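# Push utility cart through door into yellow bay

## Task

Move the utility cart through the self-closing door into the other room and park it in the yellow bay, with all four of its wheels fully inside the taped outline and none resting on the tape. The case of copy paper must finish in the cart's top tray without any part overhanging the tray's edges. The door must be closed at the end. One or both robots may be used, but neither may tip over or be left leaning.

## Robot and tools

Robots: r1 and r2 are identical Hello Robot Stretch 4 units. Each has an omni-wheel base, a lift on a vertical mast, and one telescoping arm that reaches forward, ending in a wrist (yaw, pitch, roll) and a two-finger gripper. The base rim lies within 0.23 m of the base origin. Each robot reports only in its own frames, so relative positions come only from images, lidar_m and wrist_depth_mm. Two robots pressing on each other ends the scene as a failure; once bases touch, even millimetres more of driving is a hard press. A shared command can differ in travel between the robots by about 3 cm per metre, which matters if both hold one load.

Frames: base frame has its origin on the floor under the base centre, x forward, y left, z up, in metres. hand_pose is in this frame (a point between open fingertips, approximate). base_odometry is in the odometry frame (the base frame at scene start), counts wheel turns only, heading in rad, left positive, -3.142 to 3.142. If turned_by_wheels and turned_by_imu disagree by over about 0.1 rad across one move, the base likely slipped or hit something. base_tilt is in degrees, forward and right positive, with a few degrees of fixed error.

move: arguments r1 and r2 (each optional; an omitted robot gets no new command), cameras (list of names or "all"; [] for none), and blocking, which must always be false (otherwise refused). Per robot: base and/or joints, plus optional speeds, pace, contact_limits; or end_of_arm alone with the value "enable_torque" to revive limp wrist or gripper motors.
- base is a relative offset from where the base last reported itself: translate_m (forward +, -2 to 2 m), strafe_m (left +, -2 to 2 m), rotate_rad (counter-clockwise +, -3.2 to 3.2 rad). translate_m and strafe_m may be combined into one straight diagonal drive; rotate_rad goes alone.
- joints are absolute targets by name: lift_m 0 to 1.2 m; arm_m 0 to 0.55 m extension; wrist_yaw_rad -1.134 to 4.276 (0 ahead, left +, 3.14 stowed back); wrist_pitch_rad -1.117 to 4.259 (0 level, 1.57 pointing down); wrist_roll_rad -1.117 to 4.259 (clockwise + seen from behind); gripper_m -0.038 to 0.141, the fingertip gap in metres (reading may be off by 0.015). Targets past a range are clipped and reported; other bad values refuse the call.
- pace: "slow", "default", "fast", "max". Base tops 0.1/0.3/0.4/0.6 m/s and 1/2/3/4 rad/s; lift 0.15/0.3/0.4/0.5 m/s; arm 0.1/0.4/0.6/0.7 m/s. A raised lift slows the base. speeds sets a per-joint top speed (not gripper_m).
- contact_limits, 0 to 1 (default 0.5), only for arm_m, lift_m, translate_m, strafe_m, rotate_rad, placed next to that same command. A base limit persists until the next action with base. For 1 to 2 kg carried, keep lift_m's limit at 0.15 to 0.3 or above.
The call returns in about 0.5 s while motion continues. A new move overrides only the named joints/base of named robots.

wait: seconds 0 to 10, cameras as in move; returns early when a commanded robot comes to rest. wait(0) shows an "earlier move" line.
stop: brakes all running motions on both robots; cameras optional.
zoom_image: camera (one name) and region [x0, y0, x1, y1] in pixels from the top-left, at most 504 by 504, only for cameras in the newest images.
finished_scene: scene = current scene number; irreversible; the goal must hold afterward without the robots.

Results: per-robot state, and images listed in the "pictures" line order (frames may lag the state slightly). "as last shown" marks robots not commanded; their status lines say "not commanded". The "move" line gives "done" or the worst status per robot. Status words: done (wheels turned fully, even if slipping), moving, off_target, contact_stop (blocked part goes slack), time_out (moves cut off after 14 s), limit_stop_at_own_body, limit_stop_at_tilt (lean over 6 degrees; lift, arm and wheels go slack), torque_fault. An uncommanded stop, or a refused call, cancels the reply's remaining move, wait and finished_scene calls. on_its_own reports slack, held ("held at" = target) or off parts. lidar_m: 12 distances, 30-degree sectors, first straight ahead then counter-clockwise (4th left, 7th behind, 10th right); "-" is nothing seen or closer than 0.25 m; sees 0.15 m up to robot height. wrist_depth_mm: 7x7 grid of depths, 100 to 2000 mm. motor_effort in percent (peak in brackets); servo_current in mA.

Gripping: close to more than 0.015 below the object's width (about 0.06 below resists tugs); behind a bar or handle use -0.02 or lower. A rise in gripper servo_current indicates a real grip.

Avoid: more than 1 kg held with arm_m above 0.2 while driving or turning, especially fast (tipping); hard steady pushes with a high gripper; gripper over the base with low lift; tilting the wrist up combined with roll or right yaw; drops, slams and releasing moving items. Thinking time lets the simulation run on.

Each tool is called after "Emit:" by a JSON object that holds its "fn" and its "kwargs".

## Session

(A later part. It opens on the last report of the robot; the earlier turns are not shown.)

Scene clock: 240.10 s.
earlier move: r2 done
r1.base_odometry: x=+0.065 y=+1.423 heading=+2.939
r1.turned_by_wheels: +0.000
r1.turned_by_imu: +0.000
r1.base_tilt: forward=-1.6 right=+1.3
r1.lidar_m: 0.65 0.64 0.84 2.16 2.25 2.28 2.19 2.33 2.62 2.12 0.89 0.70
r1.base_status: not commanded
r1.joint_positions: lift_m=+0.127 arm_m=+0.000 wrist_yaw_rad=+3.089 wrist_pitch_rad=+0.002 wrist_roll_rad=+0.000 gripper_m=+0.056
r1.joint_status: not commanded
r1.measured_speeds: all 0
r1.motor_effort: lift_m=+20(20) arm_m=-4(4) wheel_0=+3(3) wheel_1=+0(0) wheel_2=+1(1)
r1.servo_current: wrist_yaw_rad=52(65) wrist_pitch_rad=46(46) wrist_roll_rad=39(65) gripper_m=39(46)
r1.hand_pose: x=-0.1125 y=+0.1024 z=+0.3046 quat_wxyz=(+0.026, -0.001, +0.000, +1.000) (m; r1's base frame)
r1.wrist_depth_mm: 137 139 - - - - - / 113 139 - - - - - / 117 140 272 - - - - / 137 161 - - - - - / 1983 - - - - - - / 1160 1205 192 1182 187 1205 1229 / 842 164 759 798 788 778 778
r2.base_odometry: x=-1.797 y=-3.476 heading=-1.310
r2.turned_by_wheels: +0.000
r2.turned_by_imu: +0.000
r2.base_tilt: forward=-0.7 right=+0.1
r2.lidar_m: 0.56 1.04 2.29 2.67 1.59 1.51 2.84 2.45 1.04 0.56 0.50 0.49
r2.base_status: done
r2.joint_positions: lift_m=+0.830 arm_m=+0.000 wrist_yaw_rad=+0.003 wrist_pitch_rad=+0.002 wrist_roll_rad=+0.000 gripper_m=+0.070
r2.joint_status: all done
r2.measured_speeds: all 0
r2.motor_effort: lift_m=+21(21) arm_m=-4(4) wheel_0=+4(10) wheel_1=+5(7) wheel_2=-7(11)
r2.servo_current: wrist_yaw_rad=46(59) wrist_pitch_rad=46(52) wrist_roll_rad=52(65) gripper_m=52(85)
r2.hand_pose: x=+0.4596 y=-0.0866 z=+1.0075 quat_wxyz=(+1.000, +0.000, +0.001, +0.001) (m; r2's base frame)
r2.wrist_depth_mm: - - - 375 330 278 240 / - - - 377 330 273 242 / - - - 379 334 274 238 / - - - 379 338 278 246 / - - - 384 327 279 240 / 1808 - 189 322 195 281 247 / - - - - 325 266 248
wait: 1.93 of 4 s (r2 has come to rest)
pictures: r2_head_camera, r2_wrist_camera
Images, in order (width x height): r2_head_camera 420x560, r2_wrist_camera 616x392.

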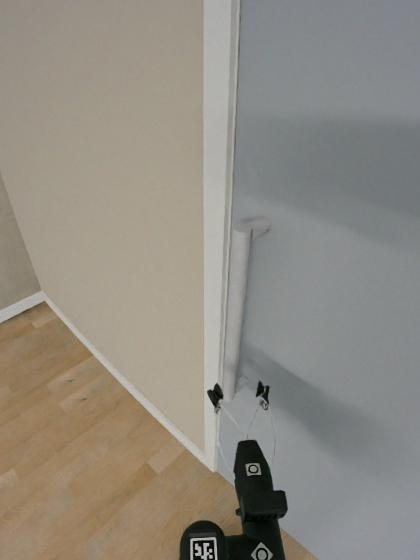

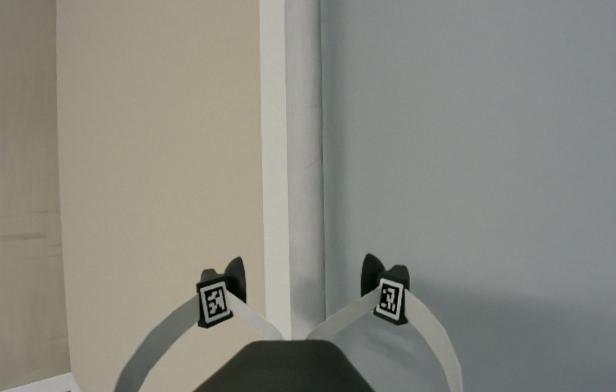

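Emit:
{"fn": "move", "kwargs": {"blocking": false, "cameras": [], "r2": {"base":{"translate_m":0.055},"pace":"slow","contact_limits":{"translate_m":0.2}}}}

Emit:
{"fn": "wait", "kwargs": {"seconds": 4, "cameras": []}}

Emit:
{"fn": "move", "kwargs": {"blocking": false, "cameras": [], "r2": {"joints":{"gripper_m":-0.03}}}}

Emit:
{"fn": "wait", "kwargs": {"seconds": 3, "cameras": ["r2_head_camera","r2_wrist_camera"]}}

Emit:
{"fn": "zoom_image", "kwargs": {"camera": "r2_head_camera", "region": [160, 280, 330, 450]}}

Scene clock: 248.10 s.
move: r2 moving
r1: as last shown
r1.lidar_m: 0.65 0.64 0.84 2.17 2.26 2.27 2.19 2.32 2.65 2.14 0.92 0.68
r1.servo_current: wrist_yaw_rad=46(65) wrist_pitch_rad=39(46) wrist_roll_rad=46(65) gripper_m=39(46)
r1.wrist_depth_mm: 136 139 - - - - - / 113 139 - - - - - / 117 140 271 - - - - / 137 161 - - - - - / 1983 - - - - - - / 1182 1182 192 1205 187 1160 1255 / 842 164 759 798 788 768 768
r2.base_odometry: x=-1.794 y=-3.488 heading=-1.310
r2.turned_by_wheels: +0.000
r2.turned_by_imu: +0.001
r2.base_tilt: forward=-0.7 right=+0.1
r2.lidar_m: 0.52 1.05 2.28 2.68 1.61 1.53 2.87 2.46 1.04 0.59 0.48 0.48
r2.base_status: translate_m moving
r2.joint_positions: lift_m=+0.830 arm_m=+0.000 wrist_yaw_rad=+0.003 wrist_pitch_rad=+0.002 wrist_roll_rad=+0.000 gripper_m=+0.070
r2.joint_status: not commanded
r2.measured_speeds: translate_m=+0.048 strafe_m=+0.000 rotate_rad=-0.001 lift_m=+0.000 arm_m=+0.000 wrist_yaw_rad=+0.000 wrist_pitch_rad=+0.000 wrist_roll_rad=+0.000
r2.motor_effort: lift_m=+21(21) arm_m=-4(4) wheel_0=+6(10) wheel_1=+5(8) wheel_2=-11(11)
r2.servo_current: wrist_yaw_rad=46(59) wrist_pitch_rad=39(46) wrist_roll_rad=59(59) gripper_m=59(59)
r2.contact_limits: translate_m 0.2
r2.hand_pose: x=+0.4596 y=-0.0866 z=+1.0075 quat_wxyz=(+1.000, +0.000, +0.001, +0.001) (m; r2's base frame)
r2.wrist_depth_mm: - - - 364 319 265 234 / 1756 - - 368 324 267 235 / - - - 370 325 267 236 / - - - 373 327 270 240 / - - - 375 320 272 240 / - - 189 312 195 266 241 / - - - - 315 260 242
pictures: none
No camera images: "cameras" was empty.

Scene clock: 249.37 s.
earlier move: r2 done
r1.base_odometry: x=+0.065 y=+1.423 heading=+2.939
r1.turned_by_wheels: +0.000
r1.turned_by_imu: +0.000
r1.base_tilt: forward=-1.6 right=+1.3
r1.lidar_m: 0.63 0.67 0.86 2.17 2.25 2.26 2.19 2.33 2.63 2.12 0.90 0.69
r1.base_status: not commanded
r1.joint_positions: lift_m=+0.127 arm_m=+0.000 wrist_yaw_rad=+3.089 wrist_pitch_rad=+0.002 wrist_roll_rad=+0.000 gripper_m=+0.056
r1.joint_status: not commanded
r1.measured_speeds: all 0
r1.motor_effort: lift_m=+20(20) arm_m=-4(4) wheel_0=+3(3) wheel_1=+0(0) wheel_2=+1(1)
r1.servo_current: wrist_yaw_rad=59(65) wrist_pitch_rad=39(52) wrist_roll_rad=46(65) gripper_m=46(46)
r1.hand_pose: x=-0.1125 y=+0.1024 z=+0.3046 quat_wxyz=(+0.026, -0.001, +0.000, +1.000) (m; r1's base frame)
r1.wrist_depth_mm: 136 138 - - - - - / 113 139 - - - - - / 117 139 270 - - - - / 137 160 - - - - - / 1921 - - - - - - / 1205 1205 192 1205 187 1160 1255 / 842 163 759 798 788 778 778
r2.base_odometry: x=-1.783 y=-3.529 heading=-1.310
r2.turned_by_wheels: +0.000
r2.turned_by_imu: +0.000
r2.base_tilt: forward=-0.6 right=+0.0
r2.lidar_m: 0.50 0.98 2.24 2.63 1.78 1.56 2.92 2.49 0.92 0.53 0.47 0.46
r2.base_status: done
r2.joint_positions: lift_m=+0.830 arm_m=+0.000 wrist_yaw_rad=+0.003 wrist_pitch_rad=+0.002 wrist_roll_rad=+0.000 gripper_m=+0.070
r2.joint_status: not commanded
r2.measured_speeds: all 0
r2.motor_effort: lift_m=+21(21) arm_m=-4(4) wheel_0=+4(10) wheel_1=+5(8) wheel_2=-6(11)
r2.servo_current: wrist_yaw_rad=52(59) wrist_pitch_rad=39(46) wrist_roll_rad=39(59) gripper_m=52(65)
r2.contact_limits: translate_m 0.2
r2.hand_pose: x=+0.4596 y=-0.0866 z=+1.0075 quat_wxyz=(+1.000, +0.000, +0.001, +0.001) (m; r2's base frame)
r2.wrist_depth_mm: - - 442 266 285 240 208 / - - 445 266 289 237 209 / - - 445 266 291 238 211 / - - 452 267 293 241 213 / 1708 - 415 271 286 242 213 / - - 190 267 195 236 215 / - - - - 278 226 215
wait: 1.27 of 4 s (r2 has come to rest)
pictures: none
No camera images: "cameras" was empty.

Scene clock: 249.87 s.
move: r2 moving
r1: as last shown
r1.base_tilt: forward=-1.6 right=+1.2
r1.lidar_m: 0.65 0.66 0.87 2.16 2.29 2.24 2.19 2.32 2.64 2.14 0.92 0.69
r1.servo_current: wrist_yaw_rad=46(59) wrist_pitch_rad=46(46) wrist_roll_rad=52(59) gripper_m=46(46)
r1.wrist_depth_mm: 137 139 - - - - - / 113 139 - - - - - / 117 140 271 - - - - / 137 161 - - - - - / 1983 - - - - - - / 1182 1205 191 1182 187 1182 1255 / 854 164 759 798 798 768 778
r2.base_odometry: x=-1.783 y=-3.529 heading=-1.310
r2.turned_by_wheels: +0.000
r2.turned_by_imu: +0.000
r2.base_tilt: forward=-0.7 right=+0.1
r2.lidar_m: 0.49 0.98 2.24 2.64 1.77 1.57 2.91 2.48 0.97 0.55 0.44 0.45
r2.base_status: not commanded
r2.joint_positions: lift_m=+0.830 arm_m=+0.000 wrist_yaw_rad=+0.003 wrist_pitch_rad=+0.002 wrist_roll_rad=+0.000 gripper_m=+0.051
r2.joint_status: gripper_m moving
r2.measured_speeds: all 0
r2.motor_effort: lift_m=+21(21) arm_m=-4(4) wheel_0=+4(5) wheel_1=+5(6) wheel_2=-6(6)
r2.servo_current: wrist_yaw_rad=46(65) wrist_pitch_rad=39(39) wrist_roll_rad=46(59) gripper_m=117(117)
r2.contact_limits: translate_m 0.2
r2.hand_pose: x=+0.4596 y=-0.0866 z=+1.0075 quat_wxyz=(+1.000, +0.000, +0.001, +0.001) (m; r2's base frame)
r2.wrist_depth_mm: - - 442 266 285 241 208 / - - 445 265 287 236 209 / - - 449 266 290 238 211 / - - 452 267 293 240 212 / 1756 - 413 272 285 242 213 / - - 189 268 190 237 214 / - 121 - - 281 231 214
pictures: none
No camera images: "cameras" was empty.

Scene clock: 251.07 s.
earlier move: r2 done
r1.base_odometry: x=+0.065 y=+1.423 heading=+2.939
r1.turned_by_wheels: +0.000
r1.turned_by_imu: +0.000
r1.base_tilt: forward=-1.6 right=+1.3
r1.lidar_m: 0.65 0.66 0.89 2.16 2.26 2.27 2.17 2.34 2.65 2.13 0.91 0.70
r1.base_status: not commanded
r1.joint_positions: lift_m=+0.127 arm_m=+0.000 wrist_yaw_rad=+3.089 wrist_pitch_rad=+0.002 wrist_roll_rad=+0.000 gripper_m=+0.056
r1.joint_status: not commanded
r1.measured_speeds: all 0
r1.motor_effort: lift_m=+20(20) arm_m=-4(4) wheel_0=+3(3) wheel_1=+0(0) wheel_2=+1(1)
r1.servo_current: wrist_yaw_rad=46(65) wrist_pitch_rad=33(52) wrist_roll_rad=33(59) gripper_m=46(46)
r1.hand_pose: x=-0.1125 y=+0.1024 z=+0.3046 quat_wxyz=(+0.026, -0.001, +0.000, +1.000) (m; r1's base frame)
r1.wrist_depth_mm: 136 138 - - - - - / 113 139 - - - - - / 117 140 271 - - - - / 137 161 - - - - - / 1983 - - - - - - / 1182 1205 192 1182 187 1160 1229 / 854 164 750 798 788 778 759
r2.base_odometry: x=-1.783 y=-3.529 heading=-1.310
r2.turned_by_wheels: +0.000
r2.turned_by_imu: +0.000
r2.base_tilt: forward=-0.7 right=+0.1
r2.lidar_m: 0.48 0.99 2.24 2.63 1.80 1.56 2.91 2.51 0.97 0.53 0.46 0.46
r2.base_status: not commanded
r2.joint_positions: lift_m=+0.830 arm_m=+0.000 wrist_yaw_rad=+0.003 wrist_pitch_rad=+0.002 wrist_roll_rad=+0.000 gripper_m=-0.029
r2.joint_status: all done
r2.measured_speeds: all 0
r2.motor_effort: lift_m=+21(21) arm_m=-4(4) wheel_0=+5(5) wheel_1=+5(6) wheel_2=-6(6)
r2.servo_current: wrist_yaw_rad=46(65) wrist_pitch_rad=46(46) wrist_roll_rad=52(59) gripper_m=104(176)
r2.contact_limits: translate_m 0.2
r2.hand_pose: x=+0.4596 y=-0.0866 z=+1.0075 quat_wxyz=(+1.000, +0.000, +0.001, +0.001) (m; r2's base frame)
r2.wrist_depth_mm: - - 442 266 285 241 208 / - - 445 266 287 237 210 / - - 445 265 290 238 211 / - - 455 267 291 241 213 / 1708 - 452 268 293 243 213 / - - 183 200 179 236 214 / - - - - 281 - 215
wait: 1.20 of 3 s (r2 has come to rest)
pictures: r2_head_camera, r2_wrist_camera
Images, in order (width x height): r2_head_camera 420x560, r2_wrist_camera 616x392.

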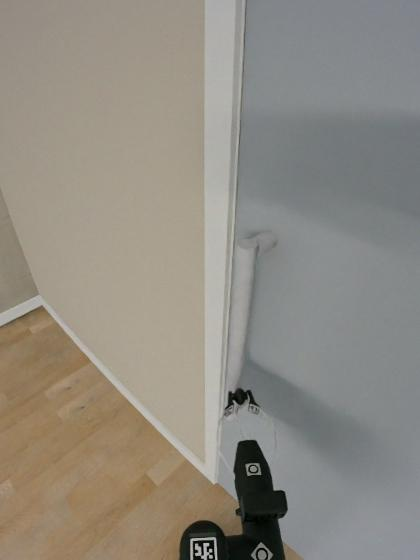

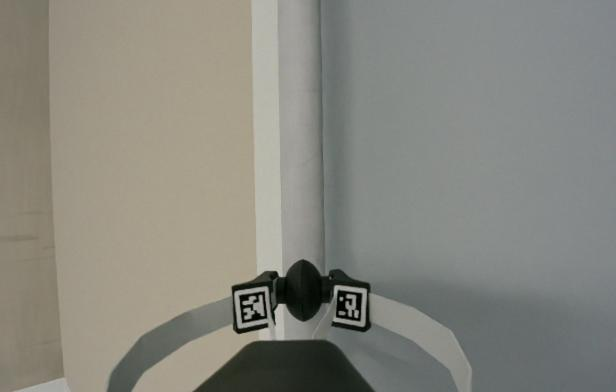

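Scaled by 2.965 from the camera's 420x560 image, which has a finer 1200x1600 frame.

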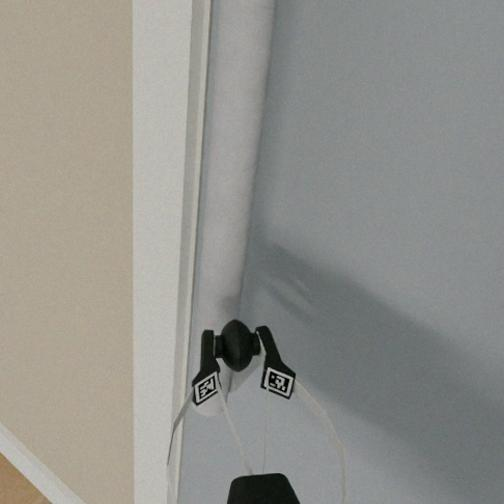

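Emit:
{"fn": "move", "kwargs": {"blocking": false, "cameras": [], "r2": {"joints":{"gripper_m":0.075}}}}

Emit:
{"fn": "wait", "kwargs": {"seconds": 2, "cameras": []}}

Emit:
{"fn": "move", "kwargs": {"blocking": false, "cameras": [], "r2": {"base":{"translate_m":0.065},"pace":"slow","contact_limits":{"translate_m":0.2}}}}

Emit:
{"fn": "wait", "kwargs": {"seconds": 4, "cameras": ["r2_head_camera","r2_wrist_camera"]}}

Emit:
{"fn": "zoom_image", "kwargs": {"camera": "r2_head_camera", "region": [160, 280, 330, 450]}}

Scene clock: 260.40 s.
move: r2 moving
r1: as last shown
r1.lidar_m: 0.64 0.65 0.86 2.14 2.27 2.29 2.19 2.33 2.64 2.14 0.91 0.69
r1.servo_current: wrist_yaw_rad=39(72) wrist_pitch_rad=39(46) wrist_roll_rad=39(65) gripper_m=33(46)
r1.wrist_depth_mm: 136 138 - - - - - / 113 139 - - - - - / 118 139 272 - - - - / 137 161 - - - - - / 1983 - - - - - - / 1205 1205 192 1205 188 1160 1255 / 842 163 759 798 809 768 778
r2.base_odometry: x=-1.783 y=-3.529 heading=-1.310
r2.turned_by_wheels: +0.000
r2.turned_by_imu: +0.000
r2.base_tilt: forward=-0.7 right=+0.1
r2.lidar_m: 0.49 0.99 2.26 2.67 1.78 1.55 2.90 2.51 0.95 0.54 0.48 0.45
r2.base_status: not commanded
r2.joint_positions: lift_m=+0.830 arm_m=+0.000 wrist_yaw_rad=+0.003 wrist_pitch_rad=+0.002 wrist_roll_rad=+0.000 gripper_m=-0.003
r2.joint_status: gripper_m moving
r2.measured_speeds: all 0
r2.motor_effort: lift_m=+21(21) arm_m=-4(4) wheel_0=+4(5) wheel_1=+5(5) wheel_2=-5(6)
r2.servo_current: wrist_yaw_rad=46(52) wrist_pitch_rad=39(46) wrist_roll_rad=33(52) gripper_m=111(117)
r2.contact_limits: translate_m 0.2
r2.hand_pose: x=+0.4596 y=-0.0866 z=+1.0075 quat_wxyz=(+1.000, +0.000, +0.001, +0.001) (m; r2's base frame)
r2.wrist_depth_mm: - - 439 266 285 241 208 / - - 445 264 287 236 210 / - - 449 265 291 239 211 / - - 452 267 293 240 213 / 1708 - 459 270 294 242 214 / - - 181 193 184 237 213 / - - - - 281 225 215
pictures: none
No camera images: "cameras" was empty.

Scene clock: 261.63 s.
earlier move: r2 done
r1.base_odometry: x=+0.065 y=+1.423 heading=+2.939
r1.turned_by_wheels: +0.000
r1.turned_by_imu: +0.000
r1.base_tilt: forward=-1.6 right=+1.3
r1.lidar_m: 0.65 0.67 0.87 2.14 2.27 2.27 2.19 2.34 2.65 2.10 0.91 0.69
r1.base_status: not commanded
r1.joint_positions: lift_m=+0.127 arm_m=+0.000 wrist_yaw_rad=+3.089 wrist_pitch_rad=+0.002 wrist_roll_rad=+0.000 gripper_m=+0.056
r1.joint_status: not commanded
r1.measured_speeds: all 0
r1.motor_effort: lift_m=+20(20) arm_m=-4(4) wheel_0=+3(3) wheel_1=+0(0) wheel_2=+1(1)
r1.servo_current: wrist_yaw_rad=52(72) wrist_pitch_rad=46(52) wrist_roll_rad=33(65) gripper_m=39(46)
r1.hand_pose: x=-0.1125 y=+0.1024 z=+0.3046 quat_wxyz=(+0.026, -0.001, +0.000, +1.000) (m; r1's base frame)
r1.wrist_depth_mm: 136 138 - - - - - / 113 139 - - - - - / 117 140 270 - - - - / 137 161 - - - - - / 1863 - - - - - - / 1182 1205 192 1182 187 1160 1255 / 842 164 750 809 798 768 768
r2.base_odometry: x=-1.783 y=-3.529 heading=-1.310
r2.turned_by_wheels: +0.000
r2.turned_by_imu: +0.000
r2.base_tilt: forward=-0.7 right=+0.1
r2.lidar_m: 0.48 0.98 2.27 2.65 1.81 1.53 2.89 2.52 0.96 0.54 0.46 0.46
r2.base_status: not commanded
r2.joint_positions: lift_m=+0.830 arm_m=+0.000 wrist_yaw_rad=+0.003 wrist_pitch_rad=+0.002 wrist_roll_rad=+0.000 gripper_m=+0.075
r2.joint_status: all done
r2.measured_speeds: all 0
r2.motor_effort: lift_m=+21(21) arm_m=-4(4) wheel_0=+5(5) wheel_1=+5(5) wheel_2=-6(6)
r2.servo_current: wrist_yaw_rad=52(52) wrist_pitch_rad=33(46) wrist_roll_rad=52(59) gripper_m=52(117)
r2.contact_limits: translate_m 0.2
r2.hand_pose: x=+0.4596 y=-0.0866 z=+1.0075 quat_wxyz=(+1.000, +0.000, +0.001, +0.001) (m; r2's base frame)
r2.wrist_depth_mm: - - 442 267 285 240 208 / - - 445 265 286 237 210 / - - 445 266 289 239 212 / - - 452 267 291 240 213 / 1708 - 415 272 285 242 213 / - - 188 267 191 237 215 / - - - - 281 230 215
wait: 1.23 of 2 s (r2 has come to rest)
pictures: none
No camera images: "cameras" was empty.

Scene clock: 262.13 s.
move: r2 moving
r1: as last shown
r1.lidar_m: 0.66 0.64 0.86 2.15 2.27 2.24 2.18 2.31 2.61 2.13 0.91 0.68
r1.servo_current: wrist_yaw_rad=59(59) wrist_pitch_rad=39(46) wrist_roll_rad=52(52) gripper_m=46(52)
r1.wrist_depth_mm: 136 139 - - - - - / 113 139 - - - - - / 117 140 271 - - - - / 137 161 - - - - - / 1983 - - - - - - / 1205 1205 192 1205 188 1182 1255 / 842 164 759 798 788 778 759
r2.base_odometry: x=-1.780 y=-3.541 heading=-1.310
r2.turned_by_wheels: +0.000
r2.turned_by_imu: +0.000
r2.base_tilt: forward=-0.7 right=+0.1
r2.lidar_m: 0.47 0.97 2.24 2.60 1.84 1.56 2.90 2.49 0.93 0.54 0.46 0.45
r2.base_status: translate_m moving
r2.joint_positions: lift_m=+0.830 arm_m=+0.000 wrist_yaw_rad=+0.003 wrist_pitch_rad=+0.002 wrist_roll_rad=+0.000 gripper_m=+0.075
r2.joint_status: not commanded
r2.measured_speeds: translate_m=+0.049 strafe_m=-0.001 rotate_rad=+0.001 lift_m=+0.000 arm_m=+0.000 wrist_yaw_rad=+0.000 wrist_pitch_rad=+0.000 wrist_roll_rad=+0.000
r2.motor_effort: lift_m=+21(21) arm_m=-3(4) wheel_0=+6(9) wheel_1=+5(7) wheel_2=-9(10)
r2.servo_current: wrist_yaw_rad=52(59) wrist_pitch_rad=46(52) wrist_roll_rad=46(52) gripper_m=52(59)
r2.contact_limits: translate_m 0.2
r2.hand_pose: x=+0.4596 y=-0.0866 z=+1.0075 quat_wxyz=(+1.000, +0.000, +0.001, +0.001) (m; r2's base frame)
r2.wrist_depth_mm: - - 427 256 276 228 201 / - - 452 255 277 230 - / - - 452 255 282 237 204 / - - 439 255 283 232 206 / 1708 - 402 256 276 234 207 / - - 188 252 192 229 207 / - - - - 271 224 208
pictures: none
No camera images: "cameras" was empty.

Scene clock: 263.53 s.
earlier move: r2 done
r1.base_odometry: x=+0.065 y=+1.423 heading=+2.939
r1.turned_by_wheels: +0.000
r1.turned_by_imu: +0.000
r1.base_tilt: forward=-1.6 right=+1.3
r1.lidar_m: 0.65 0.64 0.87 2.16 2.28 2.28 2.19 2.32 2.65 2.13 0.88 0.65
r1.base_status: not commanded
r1.joint_positions: lift_m=+0.127 arm_m=+0.000 wrist_yaw_rad=+3.089 wrist_pitch_rad=+0.002 wrist_roll_rad=+0.000 gripper_m=+0.056
r1.joint_status: not commanded
r1.measured_speeds: all 0
r1.motor_effort: lift_m=+20(20) arm_m=-4(4) wheel_0=+3(4) wheel_1=+0(1) wheel_2=+1(1)
r1.servo_current: wrist_yaw_rad=39(59) wrist_pitch_rad=46(52) wrist_roll_rad=52(65) gripper_m=39(52)
r1.hand_pose: x=-0.1125 y=+0.1024 z=+0.3046 quat_wxyz=(+0.026, -0.001, +0.000, +1.000) (m; r1's base frame)
r1.wrist_depth_mm: 136 138 - - - - - / 113 139 - - - - - / 117 140 271 - - - - / 137 161 - - - - - / 1921 - - - - - - / 1160 1182 191 1160 187 1160 1255 / 842 163 759 798 788 768 768
r2.base_odometry: x=-1.766 y=-3.591 heading=-1.310
r2.turned_by_wheels: +0.000
r2.turned_by_imu: +0.000
r2.base_tilt: forward=-0.7 right=+0.1
r2.lidar_m: 0.43 0.87 2.23 2.57 1.97 1.59 2.96 2.56 0.86 0.48 0.41 0.41
r2.base_status: done
r2.joint_positions: lift_m=+0.830 arm_m=+0.000 wrist_yaw_rad=+0.003 wrist_pitch_rad=+0.002 wrist_roll_rad=+0.000 gripper_m=+0.075
r2.joint_status: not commanded
r2.measured_speeds: all 0
r2.motor_effort: lift_m=+21(21) arm_m=-4(4) wheel_0=+4(9) wheel_1=+3(8) wheel_2=-5(10)
r2.servo_current: wrist_yaw_rad=52(59) wrist_pitch_rad=39(52) wrist_roll_rad=52(59) gripper_m=46(59)
r2.contact_limits: translate_m 0.2
r2.hand_pose: x=+0.4596 y=-0.0866 z=+1.0075 quat_wxyz=(+1.000, +0.000, +0.001, +0.001) (m; r2's base frame)
r2.wrist_depth_mm: - - 394 196 234 193 170 / - - 402 198 236 193 171 / 1618 - 404 203 237 195 173 / 1708 - 407 202 245 201 - / - - 392 204 233 198 175 / - - 190 198 193 194 175 / - - 427 - 236 189 175
wait: 1.40 of 4 s (r2 has come to rest)
pictures: r2_head_camera, r2_wrist_camera
Images, in order (width x height): r2_head_camera 420x560, r2_wrist_camera 616x392.

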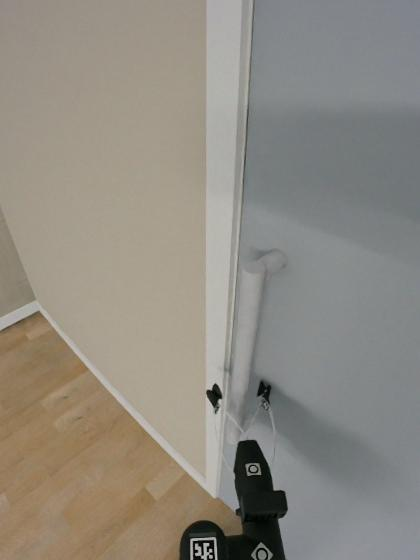

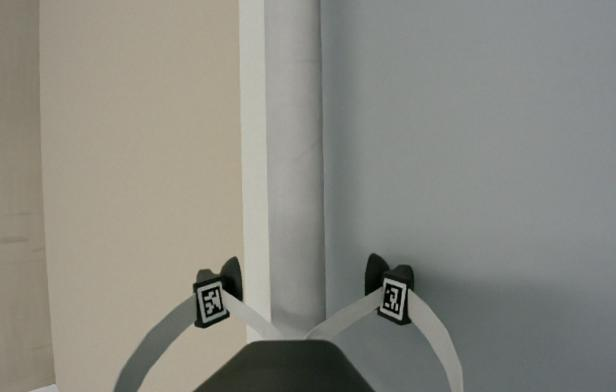

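Scaled by 2.965 from the camera's 420x560 image, which has a finer 1200x1600 frame.

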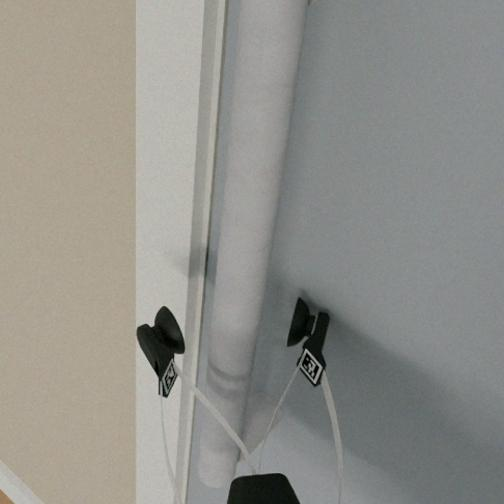

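Emit:
{"fn": "move", "kwargs": {"blocking": false, "cameras": [], "r2": {"base":{"translate_m":0.025},"pace":"slow","contact_limits":{"translate_m":0.2}}}}

Emit:
{"fn": "wait", "kwargs": {"seconds": 3, "cameras": []}}

Emit:
{"fn": "move", "kwargs": {"blocking": false, "cameras": [], "r2": {"joints":{"gripper_m":-0.03}}}}

Emit:
{"fn": "wait", "kwargs": {"seconds": 3, "cameras": ["r2_wrist_camera","r2_head_camera"]}}

Emit:
{"fn": "zoom_image", "kwargs": {"camera": "r2_head_camera", "region": [160, 280, 330, 450]}}

Scene clock: 269.73 s.
move: r2 moving
r1: as last shown
r1.lidar_m: 0.65 0.68 0.86 2.17 2.28 2.26 2.19 2.33 2.62 2.14 0.88 0.69
r1.motor_effort: lift_m=+20(20) arm_m=-4(4) wheel_0=+3(3) wheel_1=+0(0) wheel_2=+1(1)
r1.servo_current: wrist_yaw_rad=46(72) wrist_pitch_rad=39(46) wrist_roll_rad=46(65) gripper_m=39(46)
r1.wrist_depth_mm: 136 138 - - - - - / 113 139 - - - - - / 117 139 271 - - - - / 137 161 - - - - - / - - - - - - - / 1182 1182 193 1182 187 1160 1255 / 842 164 759 798 788 778 788
r2.base_odometry: x=-1.763 y=-3.603 heading=-1.309
r2.turned_by_wheels: +0.000
r2.turned_by_imu: +0.001
r2.base_tilt: forward=-0.7 right=+0.1
r2.lidar_m: 0.41 0.86 2.19 2.58 2.03 1.63 2.97 2.55 0.82 0.48 0.39 0.41
r2.base_status: translate_m moving
r2.joint_positions: lift_m=+0.830 arm_m=+0.000 wrist_yaw_rad=+0.003 wrist_pitch_rad=+0.002 wrist_roll_rad=+0.000 gripper_m=+0.075
r2.joint_status: not commanded
r2.measured_speeds: translate_m=+0.048 strafe_m=+0.000 rotate_rad=+0.002 lift_m=+0.000 arm_m=+0.000 wrist_yaw_rad=+0.000 wrist_pitch_rad=+0.000 wrist_roll_rad=+0.000
r2.motor_effort: lift_m=+21(21) arm_m=-4(4) wheel_0=+8(8) wheel_1=+7(7) wheel_2=-10(11)
r2.servo_current: wrist_yaw_rad=46(52) wrist_pitch_rad=39(46) wrist_roll_rad=46(59) gripper_m=46(52)
r2.contact_limits: translate_m 0.2
r2.hand_pose: x=+0.4596 y=-0.0866 z=+1.0075 quat_wxyz=(+1.000, +0.000, +0.001, +0.001) (m; r2's base frame)
r2.wrist_depth_mm: - - 384 187 227 187 - / - - 387 183 228 187 166 / 1661 - 392 185 229 193 167 / 1661 - 399 186 231 195 168 / - - 402 190 226 191 169 / - - 191 187 200 192 170 / - - 413 - 228 182 -
pictures: none
No camera images: "cameras" was empty.

Scene clock: 270.50 s.
earlier move: r2 done
r1.base_odometry: x=+0.065 y=+1.423 heading=+2.939
r1.turned_by_wheels: +0.000
r1.turned_by_imu: +0.000
r1.base_tilt: forward=-1.6 right=+1.2
r1.lidar_m: 0.65 0.64 0.85 2.16 2.27 2.27 2.19 2.33 2.63 2.14 0.92 0.68
r1.base_status: not commanded
r1.joint_positions: lift_m=+0.127 arm_m=+0.000 wrist_yaw_rad=+3.089 wrist_pitch_rad=+0.002 wrist_roll_rad=+0.000 gripper_m=+0.056
r1.joint_status: not commanded
r1.measured_speeds: all 0
r1.motor_effort: lift_m=+20(20) arm_m=-4(4) wheel_0=+3(3) wheel_1=+0(0) wheel_2=+1(1)
r1.servo_current: wrist_yaw_rad=39(72) wrist_pitch_rad=39(52) wrist_roll_rad=52(65) gripper_m=39(46)
r1.hand_pose: x=-0.1125 y=+0.1024 z=+0.3046 quat_wxyz=(+0.026, -0.001, +0.000, +1.000) (m; r1's base frame)
r1.wrist_depth_mm: 136 139 - - - - - / 113 139 - - - - - / 117 140 270 - - - - / 137 161 - - - - - / 1983 - - - - - - / 1182 1205 192 1205 187 1160 1229 / 842 163 759 809 788 778 759
r2.base_odometry: x=-1.760 y=-3.615 heading=-1.309
r2.turned_by_wheels: +0.000
r2.turned_by_imu: +0.000
r2.base_tilt: forward=-0.7 right=+0.0
r2.lidar_m: 0.40 0.90 2.19 2.57 2.05 1.62 2.97 2.55 0.82 0.47 0.40 0.39
r2.base_status: done
r2.joint_positions: lift_m=+0.830 arm_m=+0.000 wrist_yaw_rad=+0.003 wrist_pitch_rad=+0.002 wrist_roll_rad=+0.000 gripper_m=+0.075
r2.joint_status: not commanded
r2.measured_speeds: all 0
r2.motor_effort: lift_m=+21(21) arm_m=-4(4) wheel_0=+9(10) wheel_1=+5(9) wheel_2=-8(11)
r2.servo_current: wrist_yaw_rad=52(65) wrist_pitch_rad=39(46) wrist_roll_rad=46(59) gripper_m=52(59)
r2.contact_limits: translate_m 0.2
r2.hand_pose: x=+0.4596 y=-0.0866 z=+1.0075 quat_wxyz=(+1.000, +0.000, +0.001, +0.001) (m; r2's base frame)
r2.wrist_depth_mm: - - 366 170 214 177 - / - - 370 174 217 179 - / - - 377 174 224 184 - / 1618 - 382 175 222 177 160 / - - 382 174 222 182 - / - - 191 176 196 182 165 / - - 399 - 218 179 -
wait: 0.77 of 3 s (r2 has come to rest)
pictures: none
No camera images: "cameras" was empty.

Scene clock: 271.00 s.
move: r2 moving
r1: as last shown
r1.base_tilt: forward=-1.6 right=+1.3
r1.lidar_m: 0.64 0.66 0.84 2.16 2.26 2.25 2.19 2.32 2.64 2.13 0.89 0.67
r1.motor_effort: lift_m=+20(20) arm_m=-4(4) wheel_0=+2(3) wheel_1=+0(0) wheel_2=+1(1)
r1.servo_current: wrist_yaw_rad=33(65) wrist_pitch_rad=39(46) wrist_roll_rad=39(59) gripper_m=46(52)
r1.wrist_depth_mm: 137 138 - - - - - / 113 139 - - - - - / 117 139 272 - - - - / 137 161 - - - - - / 1983 - - - - - - / 1182 1229 191 1205 187 1182 1229 / 842 164 750 798 798 768 778
r2.base_odometry: x=-1.760 y=-3.615 heading=-1.309
r2.turned_by_wheels: +0.000
r2.turned_by_imu: +0.000
r2.base_tilt: forward=-0.7 right=+0.1
r2.lidar_m: 0.41 0.85 2.17 2.57 2.05 1.63 2.96 2.56 0.77 0.48 0.38 0.39
r2.base_status: not commanded
r2.joint_positions: lift_m=+0.830 arm_m=+0.000 wrist_yaw_rad=+0.003 wrist_pitch_rad=+0.002 wrist_roll_rad=+0.000 gripper_m=+0.056
r2.joint_status: gripper_m moving
r2.measured_speeds: all 0
r2.motor_effort: lift_m=+21(21) arm_m=-4(4) wheel_0=+9(10) wheel_1=+5(5) wheel_2=-9(9)
r2.servo_current: wrist_yaw_rad=39(59) wrist_pitch_rad=39(39) wrist_roll_rad=39(52) gripper_m=65(98)
r2.contact_limits: translate_m 0.2
r2.hand_pose: x=+0.4596 y=-0.0866 z=+1.0075 quat_wxyz=(+1.000, +0.000, +0.001, +0.001) (m; r2's base frame)
r2.wrist_depth_mm: - - 366 169 215 177 - / - - 370 175 216 179 - / - - 375 174 224 184 - / 1618 - 379 176 220 177 160 / - - 384 173 221 182 160 / - - 195 176 196 182 165 / - 123 394 - 218 179 -
pictures: none
No camera images: "cameras" was empty.

Scene clock: 272.23 s.
earlier move: r2 done
r1.base_odometry: x=+0.065 y=+1.423 heading=+2.939
r1.turned_by_wheels: +0.000
r1.turned_by_imu: +0.000
r1.base_tilt: forward=-1.6 right=+1.2
r1.lidar_m: 0.65 0.62 0.86 2.16 2.26 2.26 2.19 2.33 2.63 2.15 0.89 0.70
r1.base_status: not commanded
r1.joint_positions: lift_m=+0.127 arm_m=+0.000 wrist_yaw_rad=+3.089 wrist_pitch_rad=+0.002 wrist_roll_rad=+0.000 gripper_m=+0.056
r1.joint_status: not commanded
r1.measured_speeds: all 0
r1.motor_effort: lift_m=+20(20) arm_m=-4(4) wheel_0=+3(4) wheel_1=+0(0) wheel_2=+1(1)
r1.servo_current: wrist_yaw_rad=39(65) wrist_pitch_rad=39(52) wrist_roll_rad=65(65) gripper_m=46(52)
r1.hand_pose: x=-0.1125 y=+0.1024 z=+0.3046 quat_wxyz=(+0.026, -0.001, +0.000, +1.000) (m; r1's base frame)
r1.wrist_depth_mm: 136 138 - - - - - / 113 139 - - - - - / 117 139 272 - - - - / 137 161 - - - - - / 1921 - - - - - - / 1182 1182 192 1205 187 1160 1255 / 842 164 750 809 798 778 778
r2.base_odometry: x=-1.760 y=-3.616 heading=-1.309
r2.turned_by_wheels: +0.000
r2.turned_by_imu: +0.000
r2.base_tilt: forward=-0.6 right=+0.1
r2.lidar_m: 0.42 0.86 2.19 2.58 2.07 1.64 2.97 2.57 0.78 0.49 0.39 0.38
r2.base_status: not commanded
r2.joint_positions: lift_m=+0.830 arm_m=+0.000 wrist_yaw_rad=+0.008 wrist_pitch_rad=+0.002 wrist_roll_rad=+0.000 gripper_m=-0.028
r2.joint_status: all done
r2.measured_speeds: all 0
r2.motor_effort: lift_m=+21(21) arm_m=-4(5) wheel_0=-1(10) wheel_1=+1(5) wheel_2=+9(9)
r2.servo_current: wrist_yaw_rad=59(78) wrist_pitch_rad=39(46) wrist_roll_rad=39(52) gripper_m=156(273)
r2.contact_limits: translate_m 0.2
r2.hand_pose: x=+0.4600 y=-0.0851 z=+1.0075 quat_wxyz=(+1.000, +0.000, +0.001, +0.004) (m; r2's base frame)
r2.wrist_depth_mm: - - 373 162 211 177 - / - - 375 163 212 175 157 / - - 379 165 216 176 - / - - 387 167 216 177 - / - - 392 167 218 178 - / - - 186 168 180 179 - / - - 402 - 213 166 -
wait: 1.23 of 3 s (r2 has come to rest)
pictures: r2_head_camera, r2_wrist_camera
Images, in order (width x height): r2_head_camera 420x560, r2_wrist_camera 616x392.

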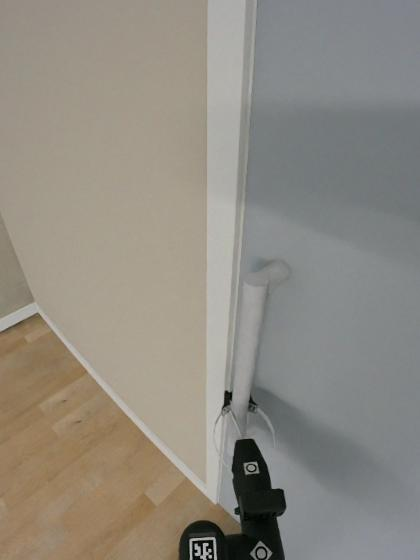

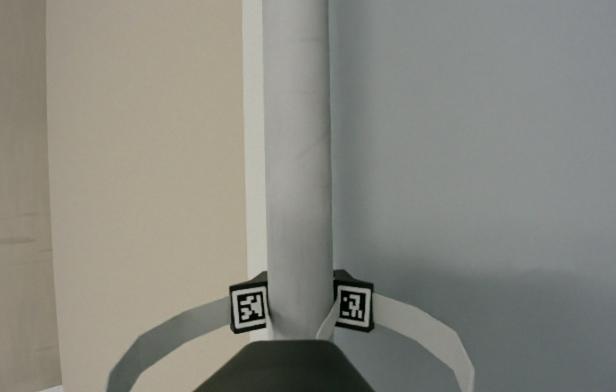

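Scaled by 2.965 from the camera's 420x560 image, which has a finer 1200x1600 frame.

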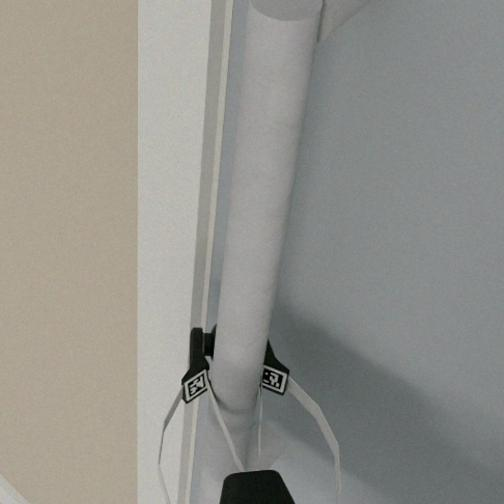

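Emit:
{"fn": "move", "kwargs": {"blocking": false, "cameras": [], "r2": {"base":{"translate_m":-0.133,"strafe_m":0.072},"pace":"slow"}}}

Emit:
{"fn": "wait", "kwargs": {"seconds": 5, "cameras": ["r2_wrist_camera","r2_head_camera"]}}

Scene clock: 288.80 s.
move: r2 moving
r1: as last shown
r1.base_tilt: forward=-1.6 right=+1.3
r1.lidar_m: 0.65 0.64 0.85 2.16 2.26 2.28 2.19 2.32 2.64 2.14 0.92 0.69
r1.motor_effort: lift_m=+20(20) arm_m=-4(4) wheel_0=+3(3) wheel_1=+0(0) wheel_2=+1(1)
r1.servo_current: wrist_yaw_rad=52(65) wrist_pitch_rad=39(46) wrist_roll_rad=59(59) gripper_m=39(52)
r1.wrist_depth_mm: 136 138 - - - - - / 113 139 - - - - - / 117 140 272 - - - - / 137 161 - - - - - / 1983 - - - - - - / 1182 1182 193 1160 187 1182 1229 / 854 164 750 788 788 778 768
r2.base_odometry: x=-1.756 y=-3.602 heading=-1.308
r2.turned_by_wheels: +0.001
r2.turned_by_imu: -0.002
r2.base_tilt: forward=-0.6 right=+0.1
r2.lidar_m: 0.38 0.86 2.20 2.52 2.05 1.61 2.97 2.57 0.86 0.47 0.38 0.41
r2.base_status: translate_m moving; strafe_m moving
r2.joint_positions: lift_m=+0.830 arm_m=+0.000 wrist_yaw_rad=+0.010 wrist_pitch_rad=+0.002 wrist_roll_rad=+0.000 gripper_m=-0.028
r2.joint_status: not commanded
r2.measured_speeds: translate_m=-0.047 strafe_m=+0.027 rotate_rad=+0.000 lift_m=+0.000 arm_m=+0.000 wrist_yaw_rad=+0.012 wrist_pitch_rad=+0.000 wrist_roll_rad=+0.000
r2.motor_effort: lift_m=+21(21) arm_m=-5(5) wheel_0=-11(12) wheel_1=-7(7) wheel_2=+26(26)
r2.servo_current: wrist_yaw_rad=72(72) wrist_pitch_rad=46(46) wrist_roll_rad=59(65) gripper_m=150(156)
r2.hand_pose: x=+0.4603 y=-0.0845 z=+1.0075 quat_wxyz=(+1.000, +0.000, +0.001, +0.005) (m; r2's base frame)
r2.wrist_depth_mm: - - 399 163 211 178 - / - - 402 165 213 176 158 / - - 407 165 215 177 - / 1708 - 410 168 217 177 - / - - 415 167 218 178 - / - - 183 168 180 179 - / - - 430 - 213 171 -
pictures: none
No camera images: "cameras" was empty.

Scene clock: 293.80 s.
earlier move: r2 contact_stop
r1.base_odometry: x=+0.065 y=+1.423 heading=+2.939
r1.turned_by_wheels: +0.000
r1.turned_by_imu: +0.000
r1.base_tilt: forward=-1.6 right=+1.3
r1.lidar_m: 0.66 0.65 0.86 2.16 2.27 2.26 2.18 2.32 2.63 2.17 0.88 0.69
r1.base_status: not commanded
r1.joint_positions: lift_m=+0.127 arm_m=+0.000 wrist_yaw_rad=+3.089 wrist_pitch_rad=+0.002 wrist_roll_rad=+0.000 gripper_m=+0.056
r1.joint_status: not commanded
r1.measured_speeds: all 0
r1.motor_effort: lift_m=+20(20) arm_m=-4(4) wheel_0=+2(3) wheel_1=+0(1) wheel_2=+1(1)
r1.servo_current: wrist_yaw_rad=52(72) wrist_pitch_rad=46(52) wrist_roll_rad=59(72) gripper_m=46(52)
r1.hand_pose: x=-0.1125 y=+0.1024 z=+0.3046 quat_wxyz=(+0.026, -0.001, +0.000, +1.000) (m; r1's base frame)
r1.wrist_depth_mm: 136 138 - - - - - / 113 139 - - - - - / 117 140 271 - - - - / 137 161 - - - - - / 1921 - - - - - - / 1160 1205 191 1205 188 1160 1255 / 854 164 759 809 788 768 778
r2.base_odometry: x=-1.757 y=-3.619 heading=-1.297
r2.turned_by_wheels: +0.012
r2.turned_by_imu: +0.008
r2.base_tilt: forward=-0.6 right=+0.1
r2.lidar_m: 0.39 0.88 2.20 2.55 2.03 1.65 2.95 2.57 0.82 0.48 0.40 0.39
r2.base_status: translate_m contact_stop; strafe_m contact_stop
r2.joint_positions: lift_m=+0.830 arm_m=+0.000 wrist_yaw_rad=+0.004 wrist_pitch_rad=+0.002 wrist_roll_rad=+0.000 gripper_m=-0.029
r2.joint_status: not commanded
r2.measured_speeds: all 0
r2.on_its_own: the wheels are slack since a contact_stop
r2.motor_effort: lift_m=+21(21) arm_m=-6(7) wheel_0=-1(13) wheel_1=+0(10) wheel_2=+0(30)
r2.servo_current: wrist_yaw_rad=39(91) wrist_pitch_rad=39(46) wrist_roll_rad=52(65) gripper_m=117(156)
r2.hand_pose: x=+0.4598 y=-0.0863 z=+1.0075 quat_wxyz=(+1.000, +0.000, +0.001, +0.002) (m; r2's base frame)
r2.wrist_depth_mm: - - 362 162 213 179 - / - - 366 164 213 180 159 / - - 368 164 216 182 - / 1618 - 373 165 224 178 - / - - 379 167 220 179 - / - - 185 167 180 180 - / - 136 389 - 214 167 -
wait: 5.00 s; no rest
pictures: r2_head_camera, r2_wrist_camera
Images, in order (width x height): r2_head_camera 420x560, r2_wrist_camera 616x392.

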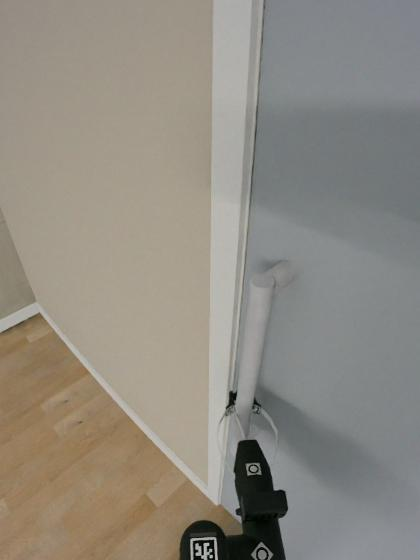

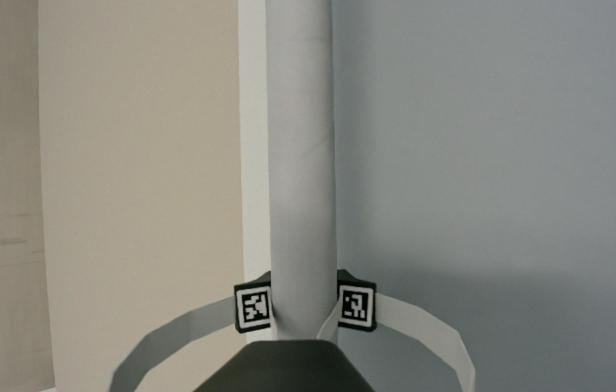

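Emit:
{"fn": "move", "kwargs": {"blocking": false, "cameras": [], "r2": {"base":{"translate_m":-0.133,"strafe_m":0.072},"pace":"slow","contact_limits":{"translate_m":0.9,"strafe_m":0.9}}}}

Emit:
{"fn": "wait", "kwargs": {"seconds": 1.2, "cameras": []}}

Emit:
{"fn": "wait", "kwargs": {"seconds": 5, "cameras": ["r2_wrist_camera","r2_head_camera"]}}

r2: "contact_limits": translate_m and strafe_m are given together and make one move, which takes one limit: state it under one of them only
Scene clock: 300.90 s.
earlier move: r2 contact_stop
r1.base_odometry: x=+0.065 y=+1.423 heading=+2.939
r1.turned_by_wheels: +0.000
r1.turned_by_imu: +0.000
r1.base_tilt: forward=-1.6 right=+1.3
r1.lidar_m: 0.64 0.65 0.83 2.17 2.28 2.27 2.18 2.32 2.67 2.14 0.90 0.68
r1.base_status: not commanded
r1.joint_positions: lift_m=+0.127 arm_m=+0.000 wrist_yaw_rad=+3.089 wrist_pitch_rad=+0.002 wrist_roll_rad=+0.000 gripper_m=+0.056
r1.joint_status: not commanded
r1.measured_speeds: all 0
r1.motor_effort: lift_m=+20(20) arm_m=-4(4) wheel_0=+3(3) wheel_1=+0(1) wheel_2=+1(1)
r1.servo_current: wrist_yaw_rad=39(72) wrist_pitch_rad=33(52) wrist_roll_rad=39(72) gripper_m=46(52)
r1.hand_pose: x=-0.1125 y=+0.1024 z=+0.3046 quat_wxyz=(+0.026, -0.001, +0.000, +1.000) (m; r1's base frame)
r1.wrist_depth_mm: 136 139 - - - - - / 113 139 - - - - - / 117 140 270 - - - - / 137 161 - - - - - / 1921 - - - - - - / 1160 1205 192 1182 187 1138 1229 / 854 164 759 798 788 778 768
r2.base_odometry: x=-1.757 y=-3.619 heading=-1.297
r2.turned_by_wheels: +0.000
r2.turned_by_imu: +0.000
r2.base_tilt: forward=-0.6 right=+0.1
r2.lidar_m: 0.38 0.87 2.17 2.53 2.02 1.61 2.97 2.58 0.80 0.48 0.40 0.41
r2.base_status: translate_m contact_stop (by the wheels' count: +0.003 of -0.133); strafe_m contact_stop (by the wheels' count: +0.000 of +0.072)
r2.joint_positions: lift_m=+0.830 arm_m=+0.000 wrist_yaw_rad=+0.004 wrist_pitch_rad=+0.002 wrist_roll_rad=+0.000 gripper_m=-0.029
r2.joint_status: not commanded
r2.measured_speeds: all 0
r2.on_its_own: the wheels are slack since a contact_stop
r2.motor_effort: lift_m=+21(21) arm_m=-6(7) wheel_0=+0(13) wheel_1=+0(10) wheel_2=+0(30)
r2.servo_current: wrist_yaw_rad=46(91) wrist_pitch_rad=46(46) wrist_roll_rad=52(65) gripper_m=111(156)
r2.hand_pose: x=+0.4598 y=-0.0863 z=+1.0075 quat_wxyz=(+1.000, +0.000, +0.001, +0.002) (m; r2's base frame)
r2.wrist_depth_mm: - - 362 162 213 179 - / - - 368 164 214 180 159 / - - 370 165 216 181 - / 1618 - 375 166 224 179 - / - - 382 167 219 180 - / - - 185 167 180 180 - / - 136 389 - 216 167 -
pictures: none

not run: a call was refused earlier in this reply.

not run: a call was refused earlier in this reply.

Emit:
{"fn": "move", "kwargs": {"blocking": false, "r2": {"base":{"translate_m":-0.133,"strafe_m":0.072},"pace":"slow","contact_limits":{"translate_m":0.9}}, "cameras": []}}

Emit:
{"fn": "wait", "kwargs": {"seconds": 3, "cameras": ["r2_head_camera","r1_head_camera"]}}

Scene clock: 320.80 s.
move: r2 moving
r1.base_odometry: x=+0.065 y=+1.423 heading=+2.939
r1.turned_by_wheels: +0.000
r1.turned_by_imu: +0.000
r1.base_tilt: forward=-1.6 right=+1.3
r1.lidar_m: 0.65 0.66 0.85 2.15 2.27 2.27 2.17 2.32 2.65 2.13 0.89 0.68
r1.base_status: not commanded
r1.joint_positions: lift_m=+0.127 arm_m=+0.000 wrist_yaw_rad=+3.089 wrist_pitch_rad=+0.002 wrist_roll_rad=+0.000 gripper_m=+0.056
r1.joint_status: not commanded
r1.measured_speeds: all 0
r1.motor_effort: lift_m=+20(20) arm_m=-4(4) wheel_0=+3(3) wheel_1=+0(0) wheel_2=+1(1)
r1.servo_current: wrist_yaw_rad=39(65) wrist_pitch_rad=39(52) wrist_roll_rad=59(59) gripper_m=39(46)
r1.hand_pose: x=-0.1125 y=+0.1024 z=+0.3046 quat_wxyz=(+0.026, -0.001, +0.000, +1.000) (m; r1's base frame)
r1.wrist_depth_mm: 136 138 - - - - - / 113 139 - - - - - / 117 139 268 - - - - / 137 161 - - - - - / 1863 - - - - - - / 1160 1205 192 1160 187 1160 1255 / 842 163 750 809 809 778 768
r2.base_odometry: x=-1.754 y=-3.605 heading=-1.297
r2.turned_by_wheels: +0.000
r2.turned_by_imu: -0.004
r2.base_tilt: forward=-0.6 right=+0.1
r2.lidar_m: 0.41 0.88 2.20 2.59 2.04 1.61 2.98 2.56 0.84 0.46 0.39 0.41
r2.base_status: translate_m moving; strafe_m moving
r2.joint_positions: lift_m=+0.830 arm_m=+0.000 wrist_yaw_rad=+0.004 wrist_pitch_rad=+0.002 wrist_roll_rad=+0.000 gripper_m=-0.029
r2.joint_status: not commanded
r2.measured_speeds: translate_m=-0.049 strafe_m=+0.023 rotate_rad=-0.001 lift_m=+0.000 arm_m=+0.000 wrist_yaw_rad=+0.000 wrist_pitch_rad=+0.000 wrist_roll_rad=+0.000
r2.motor_effort: lift_m=+21(21) arm_m=-6(7) wheel_0=-13(15) wheel_1=-7(7) wheel_2=+18(21)
r2.servo_current: wrist_yaw_rad=52(59) wrist_pitch_rad=39(46) wrist_roll_rad=52(65) gripper_m=111(117)
r2.contact_limits: translate_m 0.9
r2.hand_pose: x=+0.4598 y=-0.0863 z=+1.0075 quat_wxyz=(+1.000, +0.000, +0.001, +0.002) (m; r2's base frame)
r2.wrist_depth_mm: - - 389 163 213 175 - / 1618 - 389 165 214 178 159 / - - 394 165 217 182 - / - - 402 166 224 179 - / - - 402 167 220 180 - / - - 184 168 180 181 - / - 136 418 - 215 172 -
pictures: none
No camera images: "cameras" was empty.

Scene clock: 322.97 s.
earlier move: r2 done
r1.base_odometry: x=+0.065 y=+1.423 heading=+2.939
r1.turned_by_wheels: +0.000
r1.turned_by_imu: +0.000
r1.base_tilt: forward=-1.6 right=+1.3
r1.lidar_m: 0.70 0.65 0.87 2.15 2.27 2.28 2.18 2.32 2.64 2.11 0.91 0.77
r1.base_status: not commanded
r1.joint_positions: lift_m=+0.127 arm_m=+0.000 wrist_yaw_rad=+3.089 wrist_pitch_rad=+0.002 wrist_roll_rad=+0.000 gripper_m=+0.056
r1.joint_status: not commanded
r1.measured_speeds: all 0
r1.motor_effort: lift_m=+20(20) arm_m=-4(4) wheel_0=+3(3) wheel_1=+0(1) wheel_2=+1(1)
r1.servo_current: wrist_yaw_rad=39(72) wrist_pitch_rad=46(52) wrist_roll_rad=26(65) gripper_m=39(46)
r1.hand_pose: x=-0.1125 y=+0.1024 z=+0.3046 quat_wxyz=(+0.026, -0.001, +0.000, +1.000) (m; r1's base frame)
r1.wrist_depth_mm: 137 139 - - - - - / 113 139 - - - - - / 117 140 271 - - - - / 137 161 - - - - - / 1983 - - - - - - / 1205 1182 192 1205 187 1138 1255 / 842 164 741 788 798 778 768
r2.base_odometry: x=-1.724 y=-3.472 heading=-1.295
r2.turned_by_wheels: +0.002
r2.turned_by_imu: +0.000
r2.base_tilt: forward=-0.6 right=+0.0
r2.lidar_m: 0.40 1.14 2.23 2.61 1.80 1.48 2.94 2.51 1.09 0.59 0.43 0.41
r2.base_status: done
r2.joint_positions: lift_m=+0.830 arm_m=+0.000 wrist_yaw_rad=+0.019 wrist_pitch_rad=+0.002 wrist_roll_rad=+0.000 gripper_m=-0.029
r2.joint_status: not commanded
r2.measured_speeds: all 0
r2.motor_effort: lift_m=+21(21) arm_m=-6(7) wheel_0=+2(16) wheel_1=-8(10) wheel_2=+27(27)
r2.servo_current: wrist_yaw_rad=104(117) wrist_pitch_rad=39(46) wrist_roll_rad=39(65) gripper_m=111(124)
r2.contact_limits: translate_m 0.9
r2.hand_pose: x=+0.4611 y=-0.0819 z=+1.0075 quat_wxyz=(+1.000, +0.000, +0.001, +0.010) (m; r2's base frame)
r2.wrist_depth_mm: - - - 165 210 179 - / - - - 165 211 180 - / - - - 166 218 185 163 / - - - 167 216 179 164 / - - - 167 216 183 165 / - 1708 181 168 181 183 165 / - 1808 - - 213 177 -
wait: 2.17 of 3 s (r2 has come to rest)
pictures: r1_head_camera, r2_head_camera
Images, in order (width x height): r1_head_camera 420x560, r2_head_camera 420x560.

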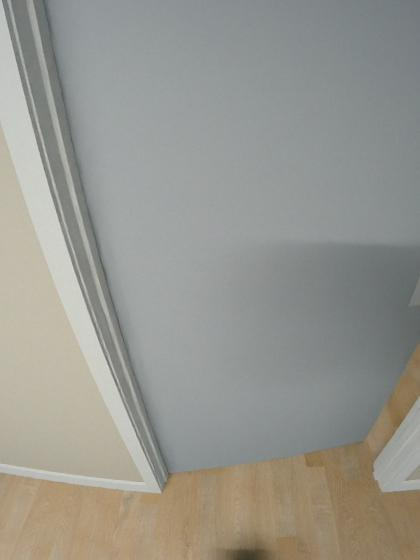

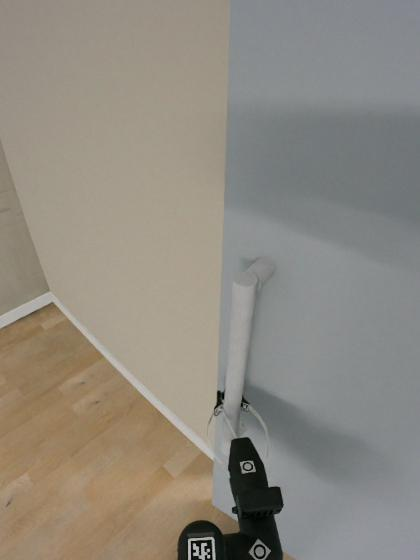

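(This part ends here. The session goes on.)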